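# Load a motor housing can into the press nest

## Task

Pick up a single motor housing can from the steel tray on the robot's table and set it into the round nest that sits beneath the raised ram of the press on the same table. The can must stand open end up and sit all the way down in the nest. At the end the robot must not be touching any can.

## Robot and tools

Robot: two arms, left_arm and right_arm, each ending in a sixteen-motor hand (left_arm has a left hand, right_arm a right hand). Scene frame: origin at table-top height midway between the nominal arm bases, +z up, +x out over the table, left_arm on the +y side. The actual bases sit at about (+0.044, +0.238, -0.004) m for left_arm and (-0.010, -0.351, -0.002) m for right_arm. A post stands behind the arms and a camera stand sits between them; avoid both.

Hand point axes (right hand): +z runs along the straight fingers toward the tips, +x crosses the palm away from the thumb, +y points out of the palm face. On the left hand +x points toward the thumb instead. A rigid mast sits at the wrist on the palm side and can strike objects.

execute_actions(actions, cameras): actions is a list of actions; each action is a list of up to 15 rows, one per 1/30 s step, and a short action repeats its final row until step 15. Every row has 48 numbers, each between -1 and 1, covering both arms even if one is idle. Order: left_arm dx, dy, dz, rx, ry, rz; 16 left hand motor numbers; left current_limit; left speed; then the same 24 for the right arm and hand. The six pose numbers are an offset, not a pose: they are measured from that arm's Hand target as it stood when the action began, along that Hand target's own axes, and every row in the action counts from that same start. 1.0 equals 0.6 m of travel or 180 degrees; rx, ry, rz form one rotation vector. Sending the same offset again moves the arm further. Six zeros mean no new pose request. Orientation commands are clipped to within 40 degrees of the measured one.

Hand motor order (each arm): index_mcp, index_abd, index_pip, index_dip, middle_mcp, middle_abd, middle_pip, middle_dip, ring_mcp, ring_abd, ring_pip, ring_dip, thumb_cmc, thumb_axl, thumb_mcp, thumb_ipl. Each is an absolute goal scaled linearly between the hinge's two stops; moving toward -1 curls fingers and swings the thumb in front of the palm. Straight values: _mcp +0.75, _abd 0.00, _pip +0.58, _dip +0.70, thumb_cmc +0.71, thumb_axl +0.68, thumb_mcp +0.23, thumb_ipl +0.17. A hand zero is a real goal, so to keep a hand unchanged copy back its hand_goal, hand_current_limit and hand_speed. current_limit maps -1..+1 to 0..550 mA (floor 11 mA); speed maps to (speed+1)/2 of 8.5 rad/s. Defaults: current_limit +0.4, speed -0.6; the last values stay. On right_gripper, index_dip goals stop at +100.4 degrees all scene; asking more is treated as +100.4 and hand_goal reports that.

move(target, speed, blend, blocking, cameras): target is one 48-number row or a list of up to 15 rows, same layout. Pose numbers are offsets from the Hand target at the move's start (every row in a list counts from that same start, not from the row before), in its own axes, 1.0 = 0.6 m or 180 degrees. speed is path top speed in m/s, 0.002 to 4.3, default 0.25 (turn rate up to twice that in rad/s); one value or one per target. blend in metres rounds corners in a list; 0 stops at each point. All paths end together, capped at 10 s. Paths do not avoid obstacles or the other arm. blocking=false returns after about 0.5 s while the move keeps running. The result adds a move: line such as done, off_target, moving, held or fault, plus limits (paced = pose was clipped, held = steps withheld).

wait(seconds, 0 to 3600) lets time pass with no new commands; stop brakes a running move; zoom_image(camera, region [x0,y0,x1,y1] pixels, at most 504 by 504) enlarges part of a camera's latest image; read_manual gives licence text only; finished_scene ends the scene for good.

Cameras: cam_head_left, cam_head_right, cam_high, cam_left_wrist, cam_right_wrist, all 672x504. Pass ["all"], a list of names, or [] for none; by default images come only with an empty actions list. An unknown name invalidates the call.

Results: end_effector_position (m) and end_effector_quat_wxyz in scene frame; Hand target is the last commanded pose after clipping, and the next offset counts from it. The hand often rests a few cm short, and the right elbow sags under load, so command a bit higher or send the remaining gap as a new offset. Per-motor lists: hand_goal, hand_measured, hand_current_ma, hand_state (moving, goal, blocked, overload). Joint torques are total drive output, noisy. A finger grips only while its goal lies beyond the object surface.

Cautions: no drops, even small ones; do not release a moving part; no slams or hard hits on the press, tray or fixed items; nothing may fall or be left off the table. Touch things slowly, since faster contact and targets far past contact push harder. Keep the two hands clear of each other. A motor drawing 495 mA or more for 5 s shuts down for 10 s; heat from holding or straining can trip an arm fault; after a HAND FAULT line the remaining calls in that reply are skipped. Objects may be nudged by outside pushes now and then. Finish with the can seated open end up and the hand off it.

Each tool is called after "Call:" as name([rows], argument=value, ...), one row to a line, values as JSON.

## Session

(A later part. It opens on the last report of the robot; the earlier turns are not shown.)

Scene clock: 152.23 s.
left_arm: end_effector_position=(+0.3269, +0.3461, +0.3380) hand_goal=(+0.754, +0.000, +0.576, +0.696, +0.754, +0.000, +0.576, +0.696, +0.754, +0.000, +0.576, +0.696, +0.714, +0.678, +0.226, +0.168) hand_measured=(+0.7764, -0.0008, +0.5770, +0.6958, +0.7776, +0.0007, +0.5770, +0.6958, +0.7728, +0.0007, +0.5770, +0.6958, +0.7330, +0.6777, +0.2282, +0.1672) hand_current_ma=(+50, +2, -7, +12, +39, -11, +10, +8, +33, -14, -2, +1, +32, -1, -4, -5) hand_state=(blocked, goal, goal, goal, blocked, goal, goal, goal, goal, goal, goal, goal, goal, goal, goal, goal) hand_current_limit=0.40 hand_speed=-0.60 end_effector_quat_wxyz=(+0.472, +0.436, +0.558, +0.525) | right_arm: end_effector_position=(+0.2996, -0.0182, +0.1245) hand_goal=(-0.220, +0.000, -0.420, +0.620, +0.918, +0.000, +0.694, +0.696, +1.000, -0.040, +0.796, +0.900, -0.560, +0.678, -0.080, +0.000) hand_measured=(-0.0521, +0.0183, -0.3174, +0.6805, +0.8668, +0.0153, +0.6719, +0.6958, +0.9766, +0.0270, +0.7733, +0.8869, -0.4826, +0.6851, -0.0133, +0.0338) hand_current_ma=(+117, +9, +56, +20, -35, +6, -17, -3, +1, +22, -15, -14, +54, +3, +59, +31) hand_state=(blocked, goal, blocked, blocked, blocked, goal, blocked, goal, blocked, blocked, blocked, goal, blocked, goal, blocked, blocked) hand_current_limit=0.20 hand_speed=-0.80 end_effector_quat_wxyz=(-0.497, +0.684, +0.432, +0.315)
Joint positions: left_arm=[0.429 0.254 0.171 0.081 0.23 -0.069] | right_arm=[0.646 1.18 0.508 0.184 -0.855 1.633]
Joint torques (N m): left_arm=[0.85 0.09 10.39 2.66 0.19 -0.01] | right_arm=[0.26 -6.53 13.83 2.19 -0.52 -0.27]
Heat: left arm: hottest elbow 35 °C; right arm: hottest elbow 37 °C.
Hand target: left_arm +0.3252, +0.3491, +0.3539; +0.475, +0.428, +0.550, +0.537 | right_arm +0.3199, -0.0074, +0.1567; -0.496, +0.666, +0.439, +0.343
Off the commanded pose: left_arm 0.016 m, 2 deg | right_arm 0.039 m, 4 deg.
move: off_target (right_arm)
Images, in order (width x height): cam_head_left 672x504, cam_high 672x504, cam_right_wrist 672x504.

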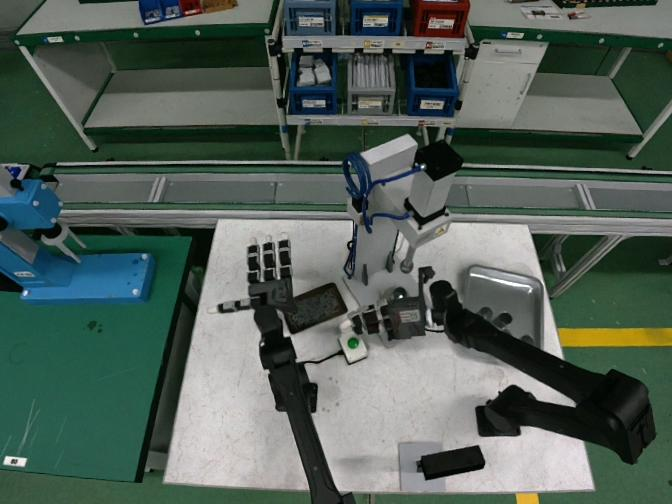

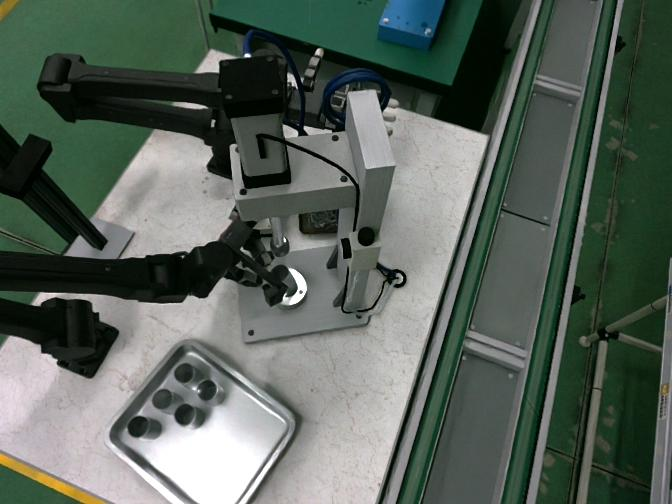

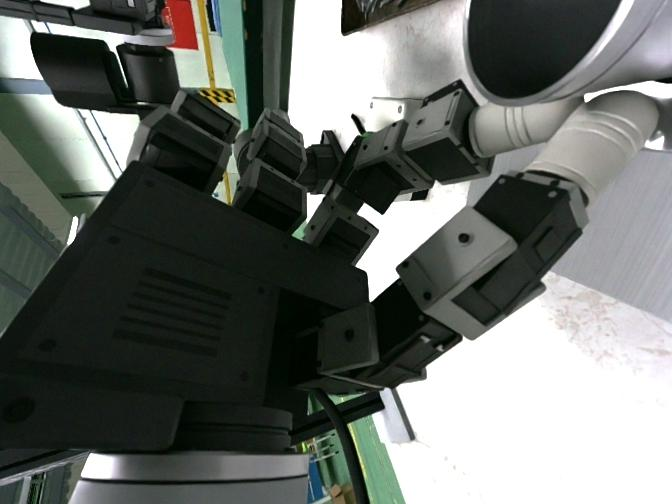

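Call:
move(target=[0,0,0,0,0,0,0.754,0,0.576,0.696,0.754,0,0.576,0.696,0.754,0,0.576,0.696,0.714,0.678,0.226,0.168,0.4,-0.6, 0.0008,0.0215,-0.0008,0,0,0,-0.1,0,-0.34,0.68,0.918,0,0.693,0.696,1.0,-0.04,0.796,0.9,-0.54,0.678,-0.02,0.03,0.0,-0.8], speed=0.02, cameras=["cam_right_wrist","cam_high","cam_head_left"])

Call:
zoom_image(camera="cam_high", region=[260, 255, 310, 305])

Call:
zoom_image(camera="cam_head_left", region=[370, 260, 430, 320])

Scene clock: 154.70 s.
left_arm: end_effector_position=(+0.3269, +0.3461, +0.3380) hand_goal=(+0.754, +0.000, +0.576, +0.696, +0.754, +0.000, +0.576, +0.696, +0.754, +0.000, +0.576, +0.696, +0.714, +0.678, +0.226, +0.168) hand_measured=(+0.7764, +0.0007, +0.5770, +0.6958, +0.7776, -0.0008, +0.5770, +0.6958, +0.7728, +0.0007, +0.5770, +0.6958, +0.7343, +0.6777, +0.2282, +0.1681) hand_current_ma=(+49, -3, -7, +2, +41, -11, +11, +11, +38, +0, -3, +2, +31, -4, -4, -4) hand_state=(blocked, goal, goal, goal, blocked, goal, goal, goal, goal, goal, goal, goal, goal, goal, goal, goal) hand_current_limit=0.40 hand_speed=-0.60 end_effector_quat_wxyz=(+0.472, +0.436, +0.558, +0.525) | right_arm: end_effector_position=(+0.3070, -0.0186, +0.1293) hand_goal=(-0.100, +0.000, -0.340, +0.680, +0.918, +0.000, +0.694, +0.696, +1.000, -0.040, +0.796, +0.900, -0.540, +0.678, -0.020, +0.030) hand_measured=(-0.0545, +0.0183, -0.3251, +0.6869, +0.8692, +0.0153, +0.6719, +0.6958, +0.9766, +0.0285, +0.7733, +0.8869, -0.4826, +0.6851, -0.0093, +0.0376) hand_current_ma=(+17, +15, -3, -6, -38, +4, -16, -5, -2, +23, -14, -15, +32, +5, +17, +14) hand_state=(blocked, goal, goal, goal, blocked, goal, blocked, goal, blocked, blocked, blocked, goal, blocked, goal, goal, goal) hand_current_limit=0.00 hand_speed=-0.80 end_effector_quat_wxyz=(-0.502, +0.679, +0.432, +0.317)
Joint positions: left_arm=[0.429 0.254 0.171 0.081 0.23 -0.069] | right_arm=[0.625 1.19 0.523 0.184 -0.882 1.626]
Joint torques (N m): left_arm=[0.91 0.09 10.37 2.66 0.19 -0.01] | right_arm=[-0.44 -4.37 13.96 2.29 -0.45 -0.37]
Heat: left arm: hottest elbow 35 °C; right arm: hottest elbow 37 °C.
Hand target: left_arm +0.3252, +0.3491, +0.3539; +0.475, +0.428, +0.550, +0.537 | right_arm +0.3320, -0.0094, +0.1524; -0.496, +0.666, +0.439, +0.343
Off the commanded pose: left_arm 0.016 m, 2 deg | right_arm 0.035 m, 3 deg.
move: off_target (right_arm)
Images, in order (width x height): cam_head_left 672x504, cam_high 672x504, cam_right_wrist 672x504.

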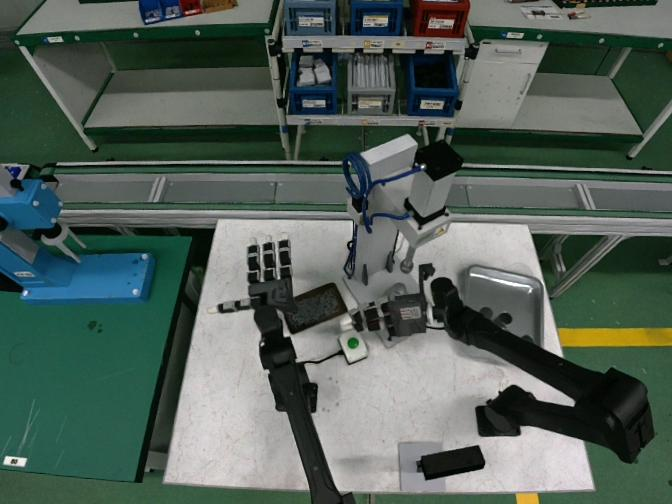

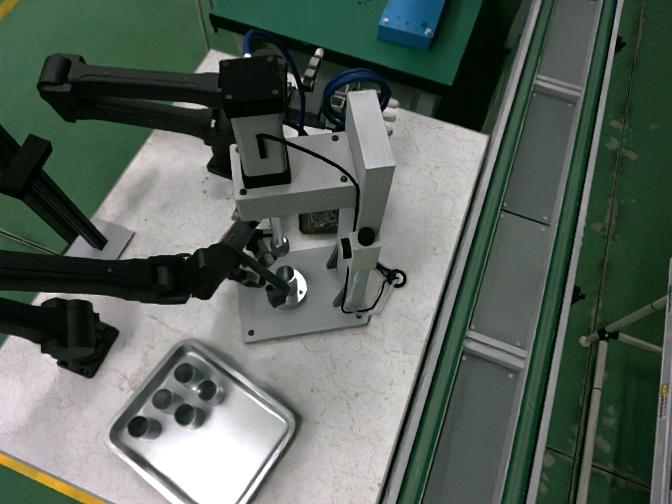

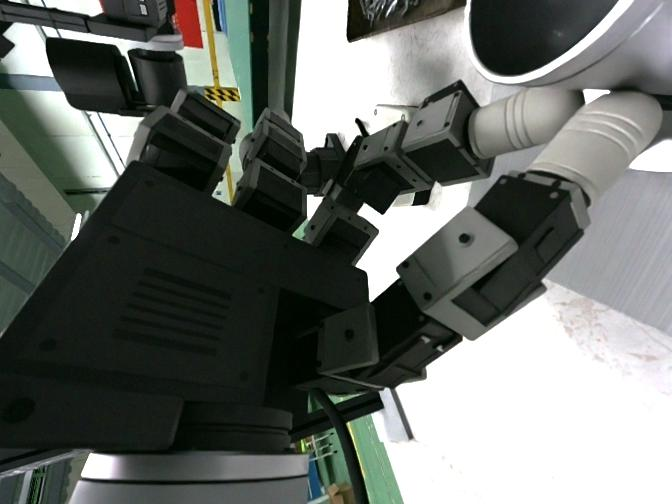

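Scaled by 10.080.

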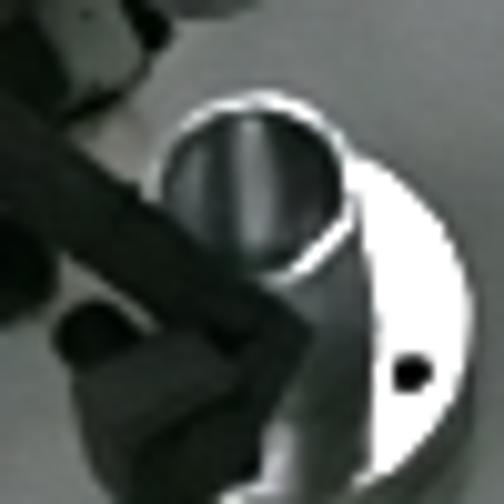

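Scaled by 8.400.

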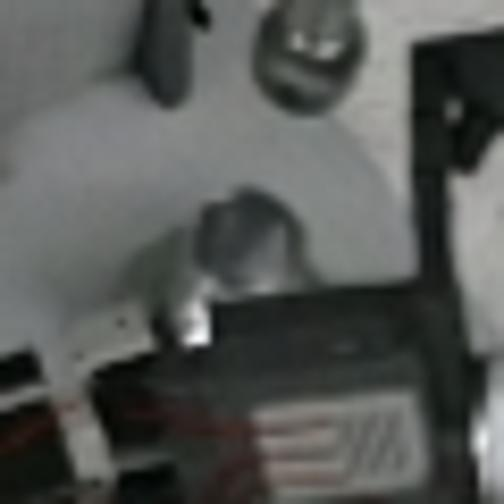

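Call:
move(target=[0,0,0,0,0,0,0.754,0,0.576,0.696,0.754,0,0.576,0.696,0.754,0,0.576,0.696,0.714,0.678,0.226,0.168,0.4,-0.6, -0.025,-0.028,-0.006,0,0,0,-0.1,0,-0.34,0.68,0.918,0,0.693,0.696,1.0,-0.04,0.796,0.9,-0.54,0.678,-0.02,0.03,0.0,-0.8], speed=0.02, cameras=["cam_right_wrist","cam_high","cam_head_left"])

Call:
zoom_image(camera="cam_high", region=[260, 255, 310, 305])

Call:
zoom_image(camera="cam_right_wrist", region=[372, 0, 672, 300])

Scene clock: 156.63 s.
left_arm: end_effector_position=(+0.3269, +0.3461, +0.3380) hand_goal=(+0.754, +0.000, +0.576, +0.696, +0.754, +0.000, +0.576, +0.696, +0.754, +0.000, +0.576, +0.696, +0.714, +0.678, +0.226, +0.168) hand_measured=(+0.7764, +0.0007, +0.5770, +0.6958, +0.7776, +0.0007, +0.5770, +0.6958, +0.7740, -0.0008, +0.5770, +0.6945, +0.7343, +0.6777, +0.2282, +0.1672) hand_current_ma=(+56, -12, -5, +6, +39, -11, +11, +8, +41, -5, +1, +3, +30, -8, -1, -9) hand_state=(blocked, goal, goal, goal, blocked, goal, goal, goal, goal, goal, goal, goal, goal, goal, goal, goal) hand_current_limit=0.40 hand_speed=-0.60 end_effector_quat_wxyz=(+0.472, +0.436, +0.558, +0.525) | right_arm: end_effector_position=(+0.3107, -0.0192, +0.1372) hand_goal=(-0.100, +0.000, -0.340, +0.680, +0.918, +0.000, +0.694, +0.696, +1.000, -0.040, +0.796, +0.900, -0.540, +0.678, -0.020, +0.030) hand_measured=(-0.0545, +0.0183, -0.3276, +0.6830, +0.8680, +0.0153, +0.6719, +0.6958, +0.9766, +0.0285, +0.7733, +0.8869, -0.4826, +0.6851, -0.0084, +0.0376) hand_current_ma=(+17, +12, -4, -5, -36, +8, -18, -6, -2, +23, -11, -16, +34, +5, +12, +15) hand_state=(blocked, goal, goal, goal, blocked, goal, blocked, goal, blocked, blocked, blocked, goal, blocked, goal, goal, goal) hand_current_limit=0.00 hand_speed=-0.80 end_effector_quat_wxyz=(-0.495, +0.676, +0.432, +0.332)
Joint positions: left_arm=[0.429 0.254 0.171 0.081 0.23 -0.069] | right_arm=[0.628 1.174 0.523 0.193 -0.86 1.625]
Joint torques (N m): left_arm=[1.03 0.15 10.35 2.63 0.19 -0.01] | right_arm=[1.85 -6.59 9.29 3.07 -0.35 -0.2]
Heat: left arm: hottest elbow 35 °C; right arm: hottest elbow 37 °C.
Hand target: left_arm +0.3252, +0.3491, +0.3539; +0.475, +0.428, +0.550, +0.537 | right_arm +0.3107, -0.0145, +0.1461; -0.496, +0.666, +0.439, +0.343
Off the commanded pose: left_arm 0.016 m, 2 deg | right_arm 0.010 m, 2 deg.
move: done
Images, in order (width x height): cam_head_left 672x504, cam_high 672x504, cam_right_wrist 672x504.

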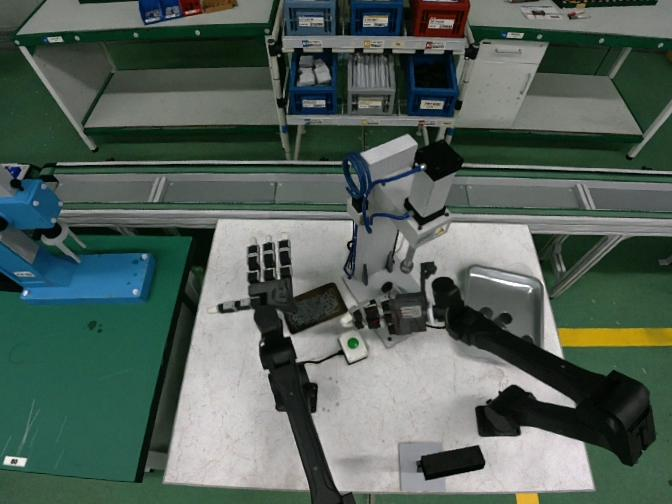

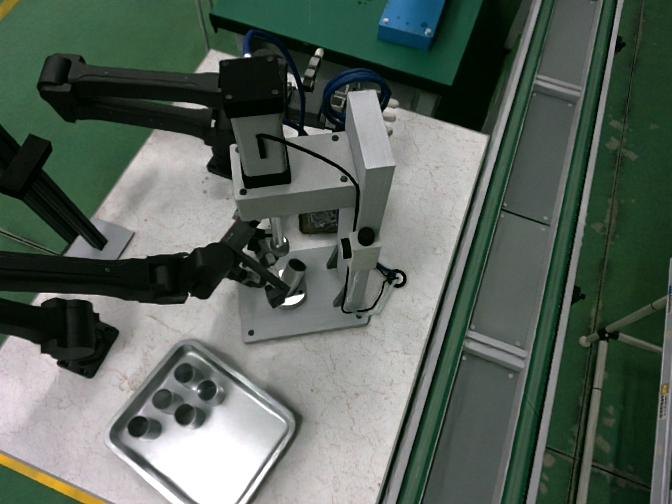

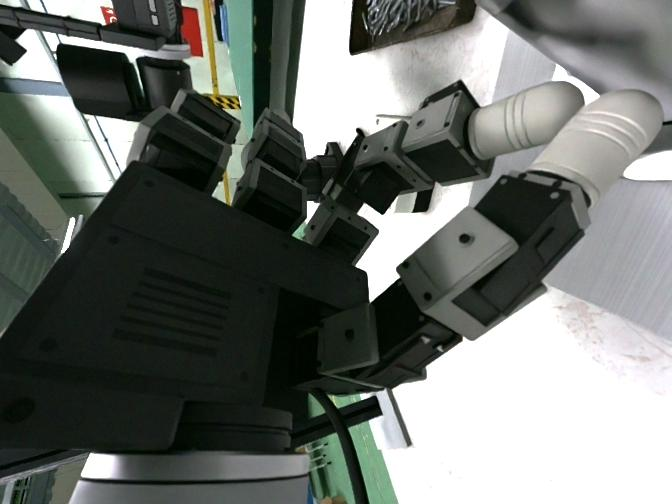

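Scaled by 10.080.

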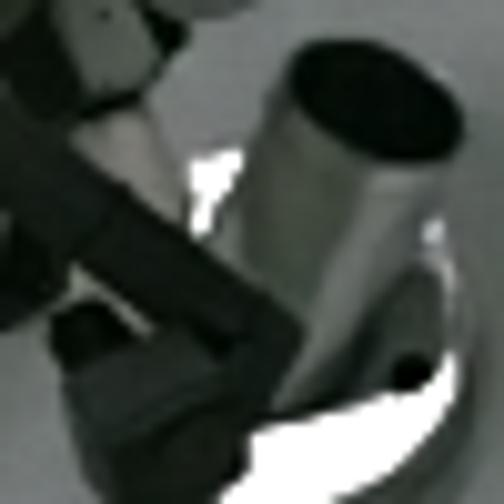

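Scaled by 1.680.

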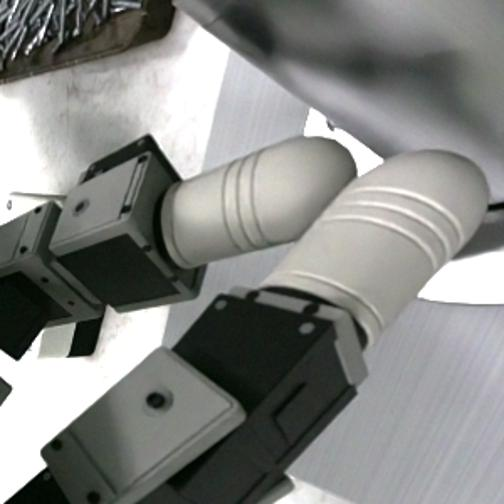

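Call:
zoom_image(camera="cam_head_left", region=[370, 250, 430, 310])

Call:
zoom_image(camera="cam_head_right", region=[370, 250, 430, 310])

Scaled by 8.400.

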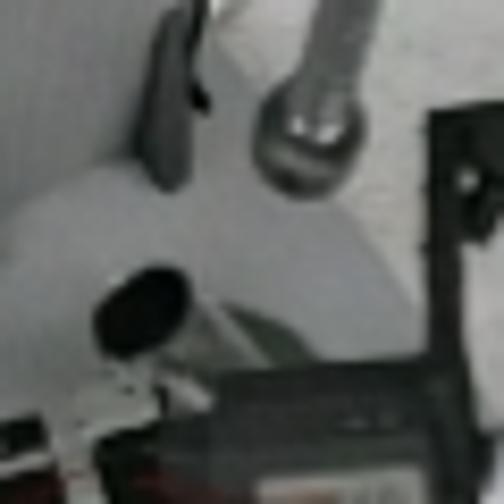

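This scene's latest camera images include none from cam_head_right. They are from: cam_head_left, cam_high, cam_right_wrist. cam_head_right's image comes with the result of a call that names it in "cameras".

Call:
move(target=[0,0,0,0,0,0,0.754,0,0.576,0.696,0.754,0,0.576,0.696,0.754,0,0.576,0.696,0.714,0.678,0.226,0.168,0.4,-0.6, -0.0485,-0.0263,0.0087,0,0,0,-0.05,0,-0.34,0.68,0.918,0,0.693,0.696,1.0,-0.04,0.796,0.9,-0.54,0.678,0.02,0.03,0.0,-0.8], speed=0.05, cameras=[])

Call:
move(target=[0,0,0,0,0,0,0.754,0,0.576,0.696,0.754,0,0.576,0.696,0.754,0,0.576,0.696,0.714,0.678,0.226,0.168,0.4,-0.6, 0,0,0,0,0,0,0.34,0,-0.13,0.696,0.918,0,0.693,0.696,1.0,-0.04,0.796,0.9,-0.54,0.678,0.36,0.06,0.2,-0.6], speed=0.05, cameras=["cam_right_wrist","cam_high","cam_head_left"])

Call:
zoom_image(camera="cam_high", region=[240, 225, 330, 315])

Call:
zoom_image(camera="cam_head_left", region=[360, 240, 430, 310])

Scene clock: 158.67 s.
left_arm: end_effector_position=(+0.3269, +0.3461, +0.3380) hand_goal=(+0.754, +0.000, +0.576, +0.696, +0.754, +0.000, +0.576, +0.696, +0.754, +0.000, +0.576, +0.696, +0.714, +0.678, +0.226, +0.168) hand_measured=(+0.7764, +0.0007, +0.5770, +0.6958, +0.7776, +0.0007, +0.5770, +0.6958, +0.7740, -0.0008, +0.5770, +0.6958, +0.7330, +0.6777, +0.2282, +0.1681) hand_current_ma=(+48, -8, -8, +7, +41, -10, +10, +12, +33, -4, +0, +2, +35, -3, -6, -4) hand_state=(blocked, goal, goal, goal, blocked, goal, goal, goal, goal, goal, goal, goal, goal, goal, goal, goal) hand_current_limit=0.40 hand_speed=-0.60 end_effector_quat_wxyz=(+0.472, +0.436, +0.558, +0.525) | right_arm: end_effector_position=(+0.2907, -0.0153, +0.1240) hand_goal=(-0.050, +0.000, -0.340, +0.680, +0.918, +0.000, +0.694, +0.696, +1.000, -0.040, +0.796, +0.900, -0.540, +0.678, +0.020, +0.030) hand_measured=(-0.0533, +0.0183, -0.3276, +0.6830, +0.8680, +0.0153, +0.6719, +0.6971, +0.9766, +0.0285, +0.7733, +0.8869, -0.4826, +0.6841, +0.0075, +0.0319) hand_current_ma=(-7, +12, -4, -11, -34, +5, -16, -6, -1, +25, -13, -18, +33, +2, +5, +8) hand_state=(goal, goal, goal, goal, blocked, goal, blocked, goal, blocked, blocked, blocked, goal, blocked, goal, goal, goal) hand_current_limit=0.00 hand_speed=-0.80 end_effector_quat_wxyz=(-0.492, +0.669, +0.440, +0.342)
Joint positions: left_arm=[0.429 0.254 0.171 0.081 0.23 -0.069] | right_arm=[0.681 1.169 0.456 0.292 -0.812 1.639]
Joint torques (N m): left_arm=[1.03 0.09 10.36 2.63 0.19 0] | right_arm=[1.85 -6.18 7.6 3.15 -0.28 -0.04]
Heat: left arm: hottest elbow 35 °C; right arm: hottest elbow 37 °C.
Hand target: left_arm +0.3252, +0.3491, +0.3539; +0.475, +0.428, +0.550, +0.537 | right_arm +0.2852, -0.0147, +0.1244; -0.496, +0.666, +0.439, +0.343
Off the commanded pose: left_arm 0.016 m, 2 deg | right_arm 0.006 m, 1 deg.
move: done

Scene clock: 159.27 s.
left_arm: end_effector_position=(+0.3269, +0.3461, +0.3380) hand_goal=(+0.754, +0.000, +0.576, +0.696, +0.754, +0.000, +0.576, +0.696, +0.754, +0.000, +0.576, +0.696, +0.714, +0.678, +0.226, +0.168) hand_measured=(+0.7764, -0.0008, +0.5770, +0.6958, +0.7776, +0.0007, +0.5770, +0.6958, +0.7728, +0.0007, +0.5770, +0.6958, +0.7330, +0.6777, +0.2292, +0.1681) hand_current_ma=(+53, -15, -10, +4, +36, -10, +8, +10, +38, -6, +0, +3, +37, +0, -7, -3) hand_state=(blocked, goal, goal, goal, blocked, goal, goal, goal, goal, goal, goal, goal, goal, goal, goal, goal) hand_current_limit=0.40 hand_speed=-0.60 end_effector_quat_wxyz=(+0.472, +0.436, +0.558, +0.525) | right_arm: end_effector_position=(+0.2907, -0.0152, +0.1240) hand_goal=(+0.340, +0.000, -0.130, +0.696, +0.918, +0.000, +0.694, +0.696, +1.000, -0.040, +0.796, +0.900, -0.540, +0.678, +0.360, +0.060) hand_measured=(+0.3314, +0.0183, -0.1313, +0.6856, +0.8680, +0.0153, +0.6719, +0.6945, +0.9766, +0.0285, +0.7733, +0.8869, -0.4826, +0.6798, +0.3459, +0.0519) hand_current_ma=(-12, +13, -7, -15, -36, +5, -21, -7, -4, +26, -10, -14, +39, +5, +5, +4) hand_state=(goal, goal, goal, goal, blocked, goal, blocked, goal, blocked, blocked, blocked, goal, blocked, goal, goal, goal) hand_current_limit=0.20 hand_speed=-0.60 end_effector_quat_wxyz=(-0.493, +0.669, +0.440, +0.342)
Joint positions: left_arm=[0.429 0.254 0.171 0.081 0.23 -0.069] | right_arm=[0.681 1.169 0.456 0.292 -0.811 1.64]
Joint torques (N m): left_arm=[0.97 0.09 10.36 2.63 0.19 -0.01] | right_arm=[1.73 -6.18 7.61 3.14 -0.3 -0.01]
Heat: left arm: hottest elbow 35 °C; right arm: hottest elbow 37 °C.
Hand target: left_arm +0.3252, +0.3491, +0.3539; +0.475, +0.428, +0.550, +0.537 | right_arm +0.2851, -0.0145, +0.1244; -0.496, +0.666, +0.439, +0.343
Off the commanded pose: left_arm 0.016 m, 2 deg | right_arm 0.005 m, 1 deg.
move: done
Images, in order (width x height): cam_head_left 672x504, cam_high 672x504, cam_right_wrist 672x504.

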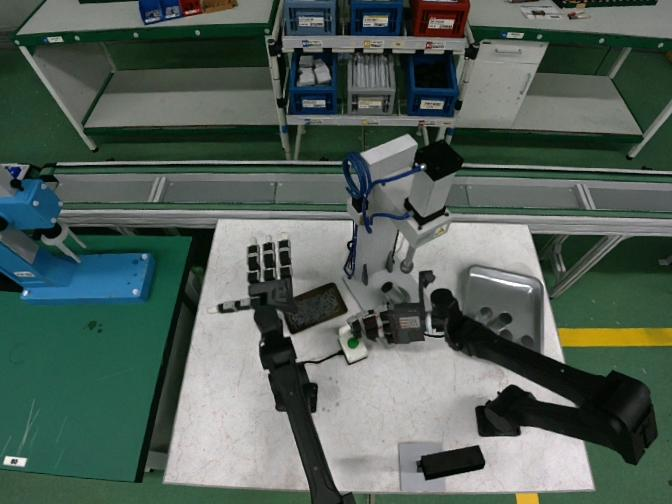

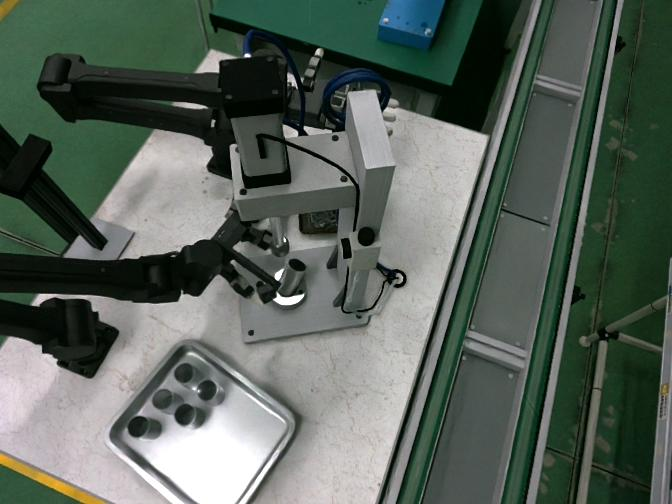

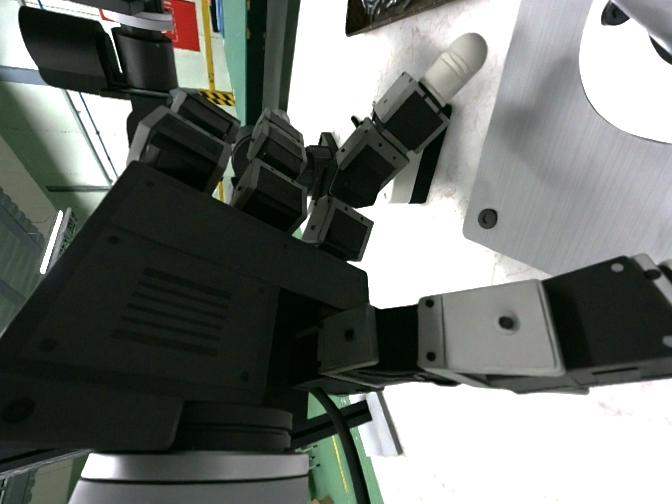

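Scaled by 5.600.

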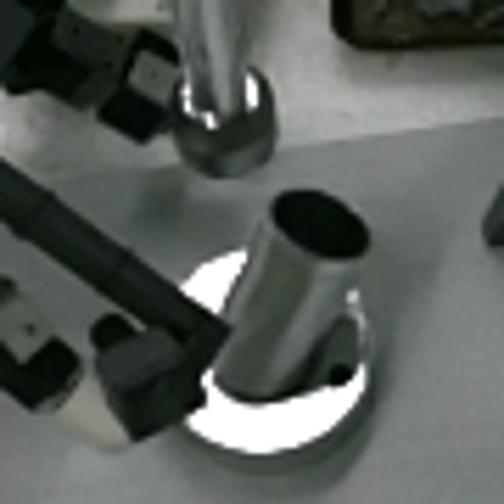

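Scaled by 7.200.

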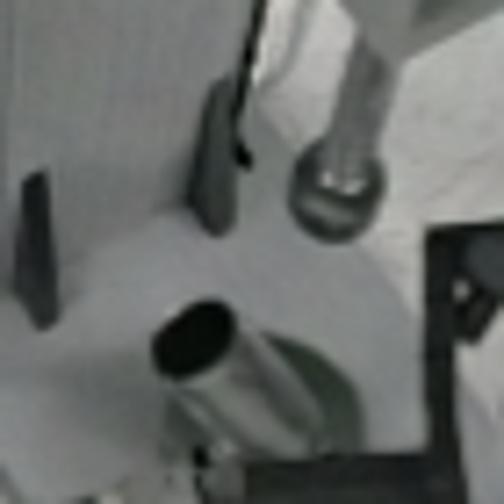

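Call:
move([
  [0,0,0,0,0,0,0.754,0,0.576,0.696,0.754,0,0.576,0.696,0.754,0,0.576,0.696,0.714,0.678,0.226,0.168,0.4,-0.6, 0.0501,0.0041,0.0053,0,0,0,0.34,0,-0.13,0.696,0.918,0,0.693,0.696,1.0,-0.04,0.796,0.9,-0.54,0.678,0.36,0.06,0.2,-0.6],
  [0,0,0,0,0,0,0.754,0,0.576,0.696,0.754,0,0.576,0.696,0.754,0,0.576,0.696,0.714,0.678,0.226,0.168,0.4,-0.6, 0.0763,0.1025,0.0317,0,0,0,0.34,0,-0.13,0.696,0.918,0,0.693,0.696,1.0,-0.04,0.796,0.9,-0.54,0.678,0.36,0.06,0.2,-0.6],
], speed=0.05, cameras=["cam_right_wrist","cam_high","cam_head_left"])

Call:
zoom_image(camera="cam_high", region=[240, 225, 330, 315])

Call:
zoom_image(camera="cam_right_wrist", region=[372, 0, 672, 300])

Scene clock: 162.57 s.
left_arm: end_effector_position=(+0.3269, +0.3461, +0.3380) hand_goal=(+0.754, +0.000, +0.576, +0.696, +0.754, +0.000, +0.576, +0.696, +0.754, +0.000, +0.576, +0.696, +0.714, +0.678, +0.226, +0.168) hand_measured=(+0.7776, +0.0007, +0.5770, +0.6958, +0.7776, +0.0007, +0.5770, +0.6958, +0.7740, -0.0008, +0.5770, +0.6958, +0.7330, +0.6777, +0.2282, +0.1681) hand_current_ma=(+50, -7, -10, +6, +32, -10, +5, +10, +33, -3, +7, +3, +31, +0, -1, -7) hand_state=(blocked, goal, goal, goal, blocked, goal, goal, goal, goal, goal, goal, goal, goal, goal, goal, goal) hand_current_limit=0.40 hand_speed=-0.60 end_effector_quat_wxyz=(+0.472, +0.436, +0.558, +0.525) | right_arm: end_effector_position=(+0.3367, -0.0042, +0.1149) hand_goal=(+0.340, +0.000, -0.130, +0.696, +0.918, +0.000, +0.694, +0.696, +1.000, -0.040, +0.796, +0.900, -0.540, +0.678, +0.360, +0.060) hand_measured=(+0.3314, +0.0183, -0.1313, +0.6843, +0.8680, +0.0153, +0.6719, +0.6958, +0.9766, +0.0285, +0.7733, +0.8869, -0.4826, +0.6798, +0.3459, +0.0509) hand_current_ma=(-13, +13, -7, -9, -35, +7, -20, -6, -5, +22, -12, -16, +40, -1, +1, +2) hand_state=(goal, goal, goal, goal, blocked, goal, blocked, goal, blocked, blocked, blocked, goal, blocked, goal, goal, goal) hand_current_limit=0.20 hand_speed=-0.60 end_effector_quat_wxyz=(-0.497, +0.683, +0.432, +0.317)
Joint positions: left_arm=[0.429 0.254 0.171 0.081 0.23 -0.069] | right_arm=[0.613 1.318 0.588 0.229 -0.883 1.61]
Joint torques (N m): left_arm=[1.03 0.03 10.37 2.62 0.19 -0.02] | right_arm=[0.09 -6.24 13.09 2.97 -0.69 -0.24]
Heat: left arm: hottest elbow 35 °C; right arm: hottest elbow 37 °C.
Hand target: left_arm +0.3252, +0.3491, +0.3539; +0.475, +0.428, +0.550, +0.537 | right_arm +0.3598, +0.0073, +0.1379; -0.496, +0.666, +0.439, +0.343
Off the commanded pose: left_arm 0.016 m, 2 deg | right_arm 0.035 m, 4 deg.
move: off_target (right_arm)
Images, in order (width x height): cam_head_left 672x504, cam_high 672x504, cam_right_wrist 672x504.

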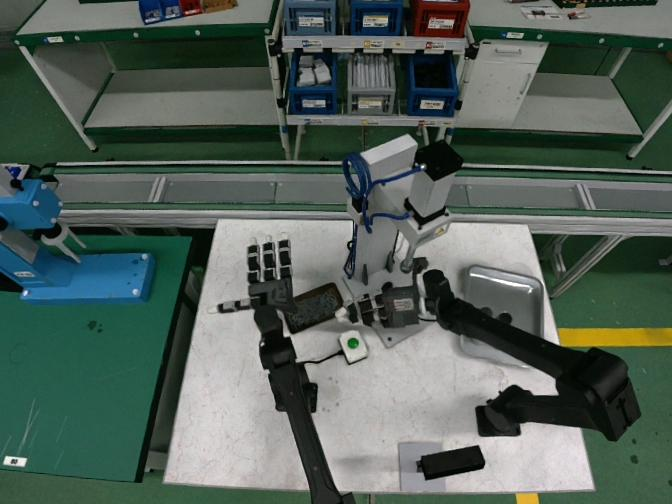

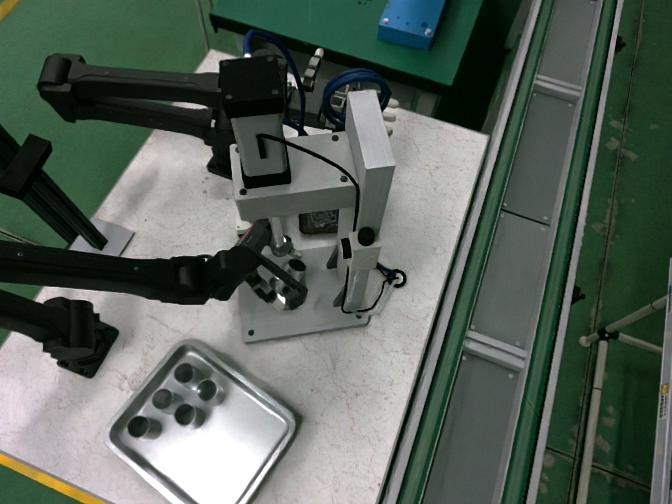

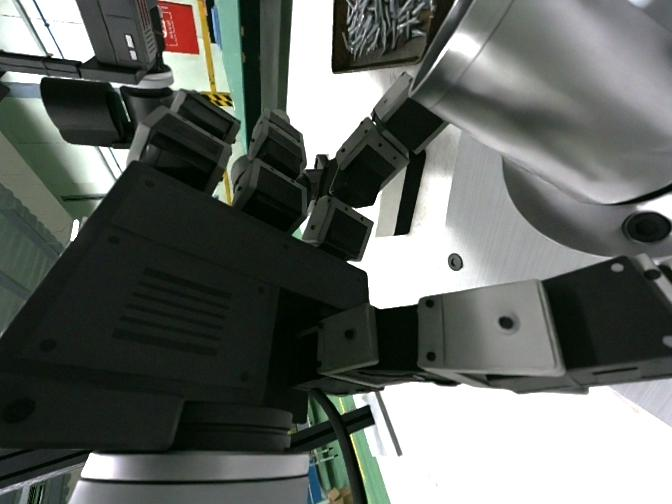

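Scaled by 5.600.

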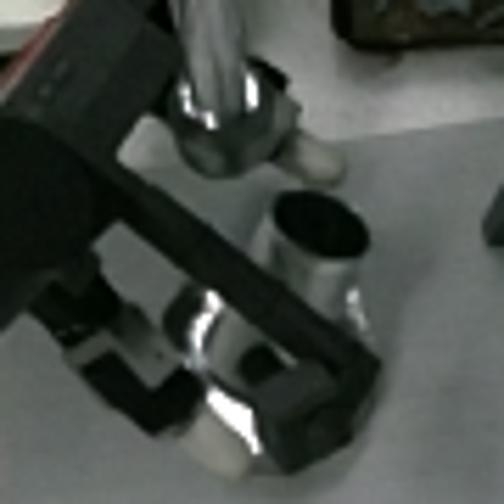

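Scaled by 1.680.

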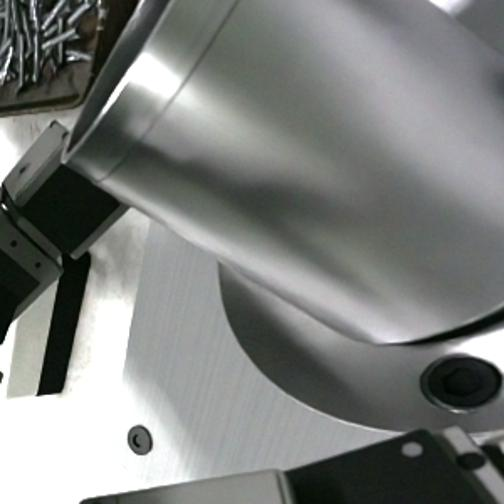

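Call:
execute_actions(actions=[])

Scene clock: 163.27 s.
left_arm: end_effector_position=(+0.3269, +0.3461, +0.3380) hand_goal=(+0.754, +0.000, +0.576, +0.696, +0.754, +0.000, +0.576, +0.696, +0.754, +0.000, +0.576, +0.696, +0.714, +0.678, +0.226, +0.168) hand_measured=(+0.7776, +0.0007, +0.5770, +0.6958, +0.7776, -0.0008, +0.5770, +0.6958, +0.7728, +0.0007, +0.5770, +0.6958, +0.7343, +0.6767, +0.2282, +0.1681) hand_current_ma=(+58, -10, -6, +6, +44, -10, +9, +9, +29, -11, +1, +2, +28, -2, -6, -9) hand_state=(blocked, goal, goal, goal, blocked, goal, goal, goal, goal, goal, goal, goal, goal, goal, goal, goal) hand_current_limit=0.40 hand_speed=-0.60 end_effector_quat_wxyz=(+0.472, +0.436, +0.558, +0.525) | right_arm: end_effector_position=(+0.3367, -0.0042, +0.1147) hand_goal=(+0.340, +0.000, -0.130, +0.696, +0.918, +0.000, +0.694, +0.696, +1.000, -0.040, +0.796, +0.900, -0.540, +0.678, +0.360, +0.060) hand_measured=(+0.3326, +0.0183, -0.1313, +0.6856, +0.8680, +0.0153, +0.6732, +0.6958, +0.9754, +0.0285, +0.7733, +0.8869, -0.4826, +0.6798, +0.3459, +0.0509) hand_current_ma=(-9, +9, -8, -12, -37, +7, -16, -11, -3, +22, -11, -12, +38, +0, +3, +3) hand_state=(goal, goal, goal, goal, blocked, goal, blocked, goal, blocked, blocked, blocked, goal, blocked, goal, goal, goal) hand_current_limit=0.20 hand_speed=-0.60 end_effector_quat_wxyz=(-0.497, +0.683, +0.432, +0.317)
Joint positions: left_arm=[0.429 0.254 0.171 0.081 0.23 -0.069] | right_arm=[0.613 1.318 0.588 0.229 -0.883 1.61]
Joint velocities: within noise
Joint torques (N m): left_arm=[1.08 0.03 10.35 2.63 0.19 0] | right_arm=[0.09 -6.3 13.07 2.92 -0.7 -0.26]
Heat: left arm: hottest elbow 35 °C; right arm: hottest elbow 37 °C.
Hand target: left_arm +0.3252, +0.3491, +0.3539; +0.475, +0.428, +0.550, +0.537 | right_arm +0.3598, +0.0073, +0.1378; -0.496, +0.666, +0.439, +0.343
Off the commanded pose: left_arm 0.016 m, 2 deg | right_arm 0.035 m, 4 deg.

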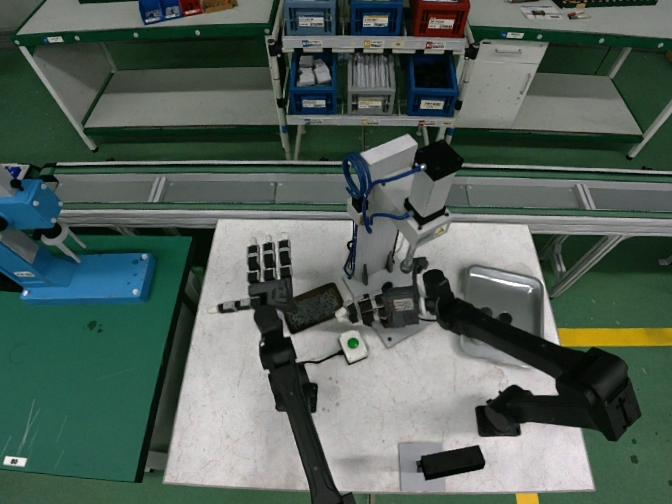

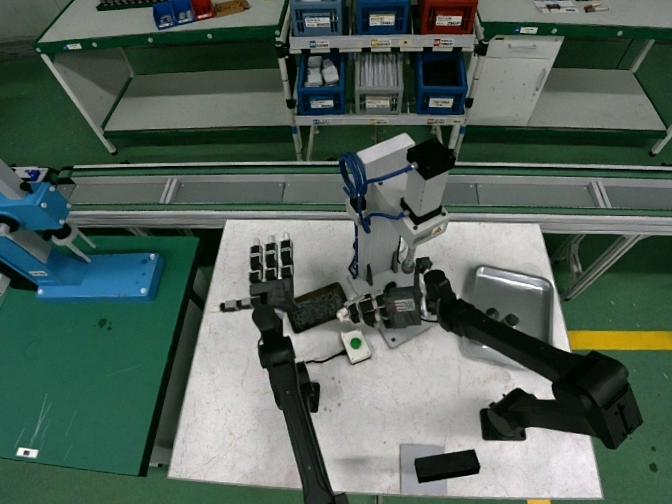

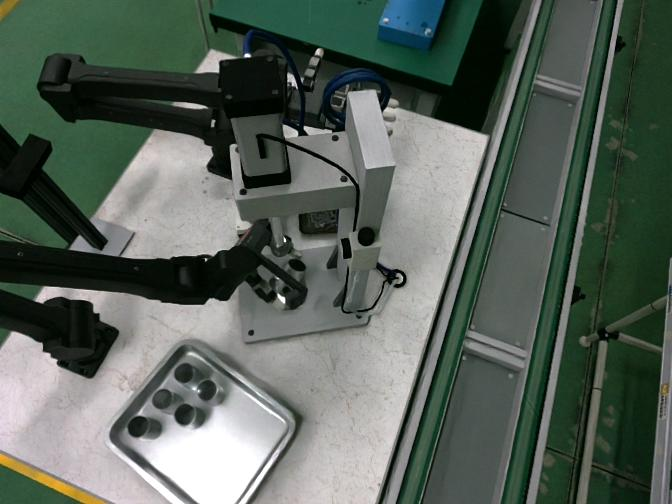

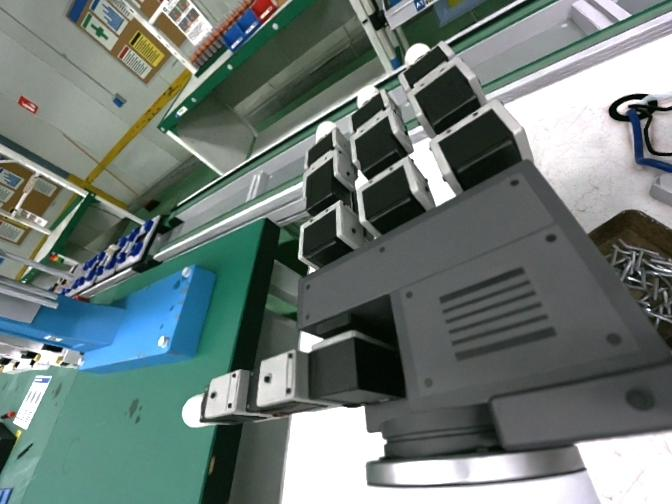

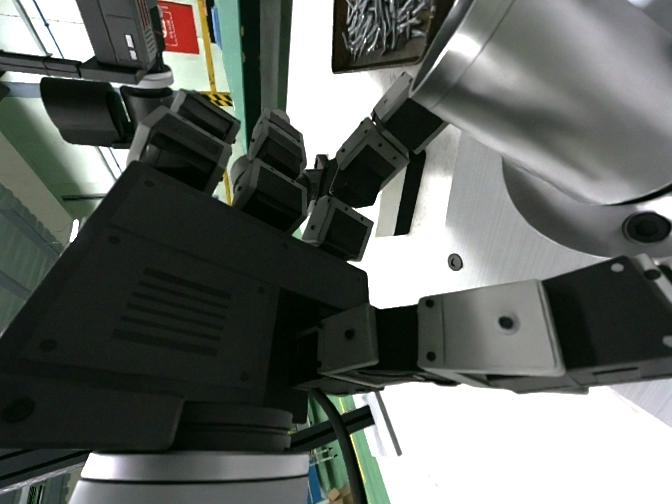

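Call:
zoom_image(camera="cam_high", region=[230, 220, 350, 340])

Call:
zoom_image(camera="cam_head_left", region=[330, 240, 450, 360])

Call:
zoom_image(camera="cam_right_wrist", region=[372, 0, 672, 400])

Scaled by 4.200.

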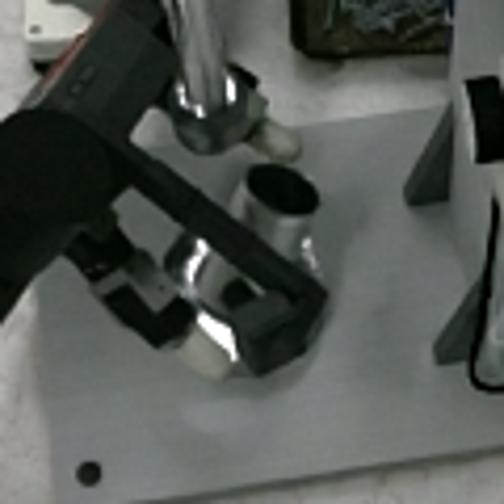

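Scaled by 4.200.

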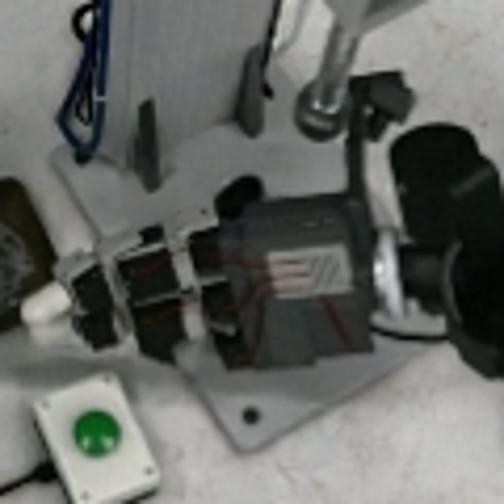

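Scaled by 1.260.

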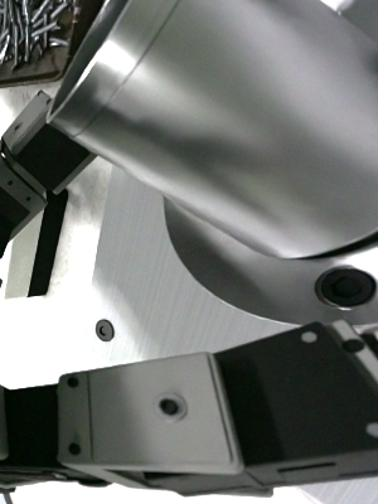

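Call:
move(target=[0,0,0,0,0,0,0.754,0,0.576,0.696,0.754,0,0.576,0.696,0.754,0,0.576,0.696,0.714,0.678,0.226,0.168,0.4,-0.6, 0.0045,0.0108,0.0003,0,0,0,0.34,0,-0.13,0.696,0.918,0,0.694,0.696,1.0,-0.04,0.796,0.9,-0.54,0.678,0.36,0.06,0.2,-0.6], speed=0.03, cameras=["cam_high","cam_right_wrist"])

Call:
zoom_image(camera="cam_high", region=[230, 220, 350, 340])

Scene clock: 164.27 s.
left_arm: end_effector_position=(+0.3269, +0.3461, +0.3380) hand_goal=(+0.754, +0.000, +0.576, +0.696, +0.754, +0.000, +0.576, +0.696, +0.754, +0.000, +0.576, +0.696, +0.714, +0.678, +0.226, +0.168) hand_measured=(+0.7764, -0.0008, +0.5770, +0.6958, +0.7776, +0.0007, +0.5770, +0.6958, +0.7728, -0.0008, +0.5770, +0.6958, +0.7343, +0.6777, +0.2282, +0.1681) hand_current_ma=(+53, -11, -14, +3, +38, -9, +8, +8, +29, -9, +0, +4, +27, -7, -4, -9) hand_state=(blocked, goal, goal, goal, blocked, goal, goal, goal, goal, goal, goal, goal, goal, goal, goal, goal) hand_current_limit=0.40 hand_speed=-0.60 end_effector_quat_wxyz=(+0.472, +0.436, +0.558, +0.525) | right_arm: end_effector_position=(+0.3445, -0.0031, +0.1167) hand_goal=(+0.340, +0.000, -0.130, +0.696, +0.918, +0.000, +0.694, +0.696, +1.000, -0.040, +0.796, +0.900, -0.540, +0.678, +0.360, +0.060) hand_measured=(+0.3326, +0.0183, -0.1313, +0.6856, +0.8680, +0.0153, +0.6719, +0.6958, +0.9766, +0.0285, +0.7733, +0.8869, -0.4826, +0.6798, +0.3459, +0.0509) hand_current_ma=(-10, +11, -8, -9, -35, +7, -20, -3, -6, +22, -12, -16, +37, +1, +5, +8) hand_state=(goal, goal, goal, goal, blocked, goal, blocked, goal, blocked, blocked, blocked, goal, blocked, goal, goal, goal) hand_current_limit=0.20 hand_speed=-0.60 end_effector_quat_wxyz=(-0.498, +0.681, +0.432, +0.319)
Joint positions: left_arm=[0.429 0.254 0.171 0.081 0.23 -0.069] | right_arm=[0.602 1.333 0.605 0.229 -0.893 1.603]
Joint torques (N m): left_arm=[1.03 0.09 10.4 2.65 0.19 -0.01] | right_arm=[0.03 -6.95 12.98 2.74 -0.7 -0.27]
Heat: left arm: hottest elbow 35 °C; right arm: hottest elbow 37 °C.
Hand target: left_arm +0.3252, +0.3491, +0.3539; +0.475, +0.428, +0.550, +0.537 | right_arm +0.3667, +0.0074, +0.1378; -0.496, +0.666, +0.439, +0.343
Off the commanded pose: left_arm 0.016 m, 2 deg | right_arm 0.032 m, 3 deg.
move: off_target (right_arm)

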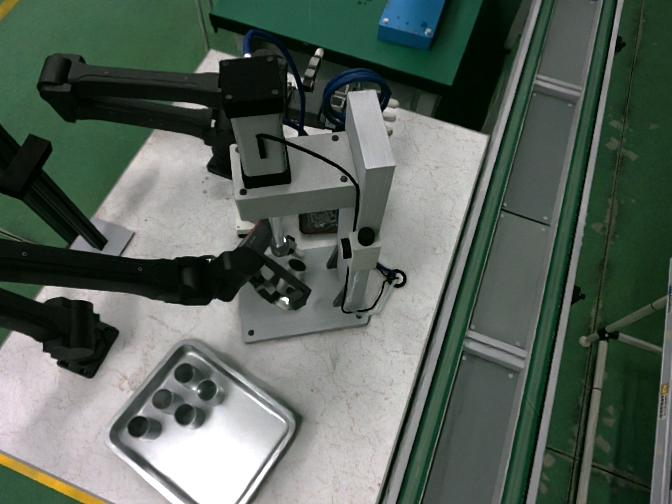

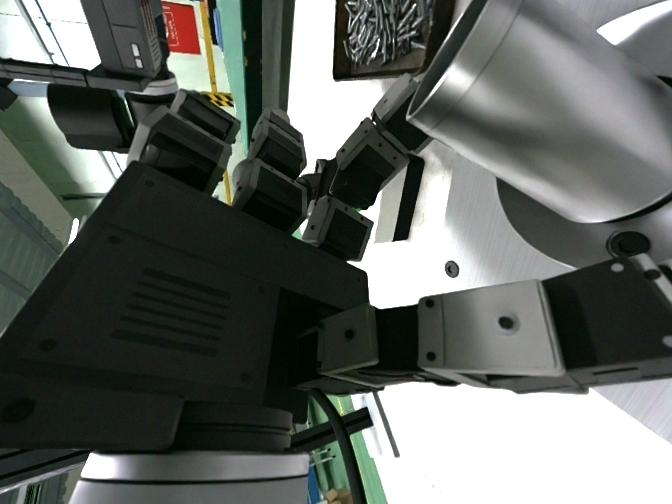

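Scaled by 4.200.

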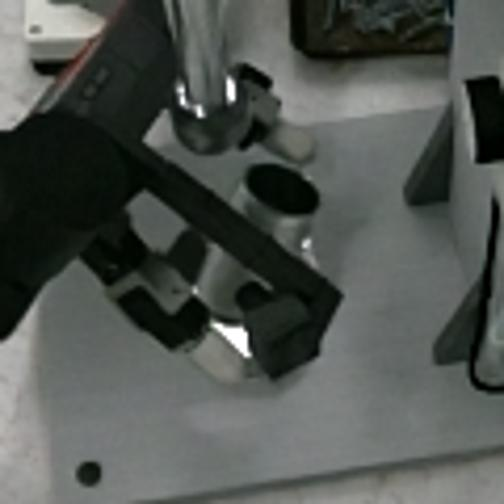

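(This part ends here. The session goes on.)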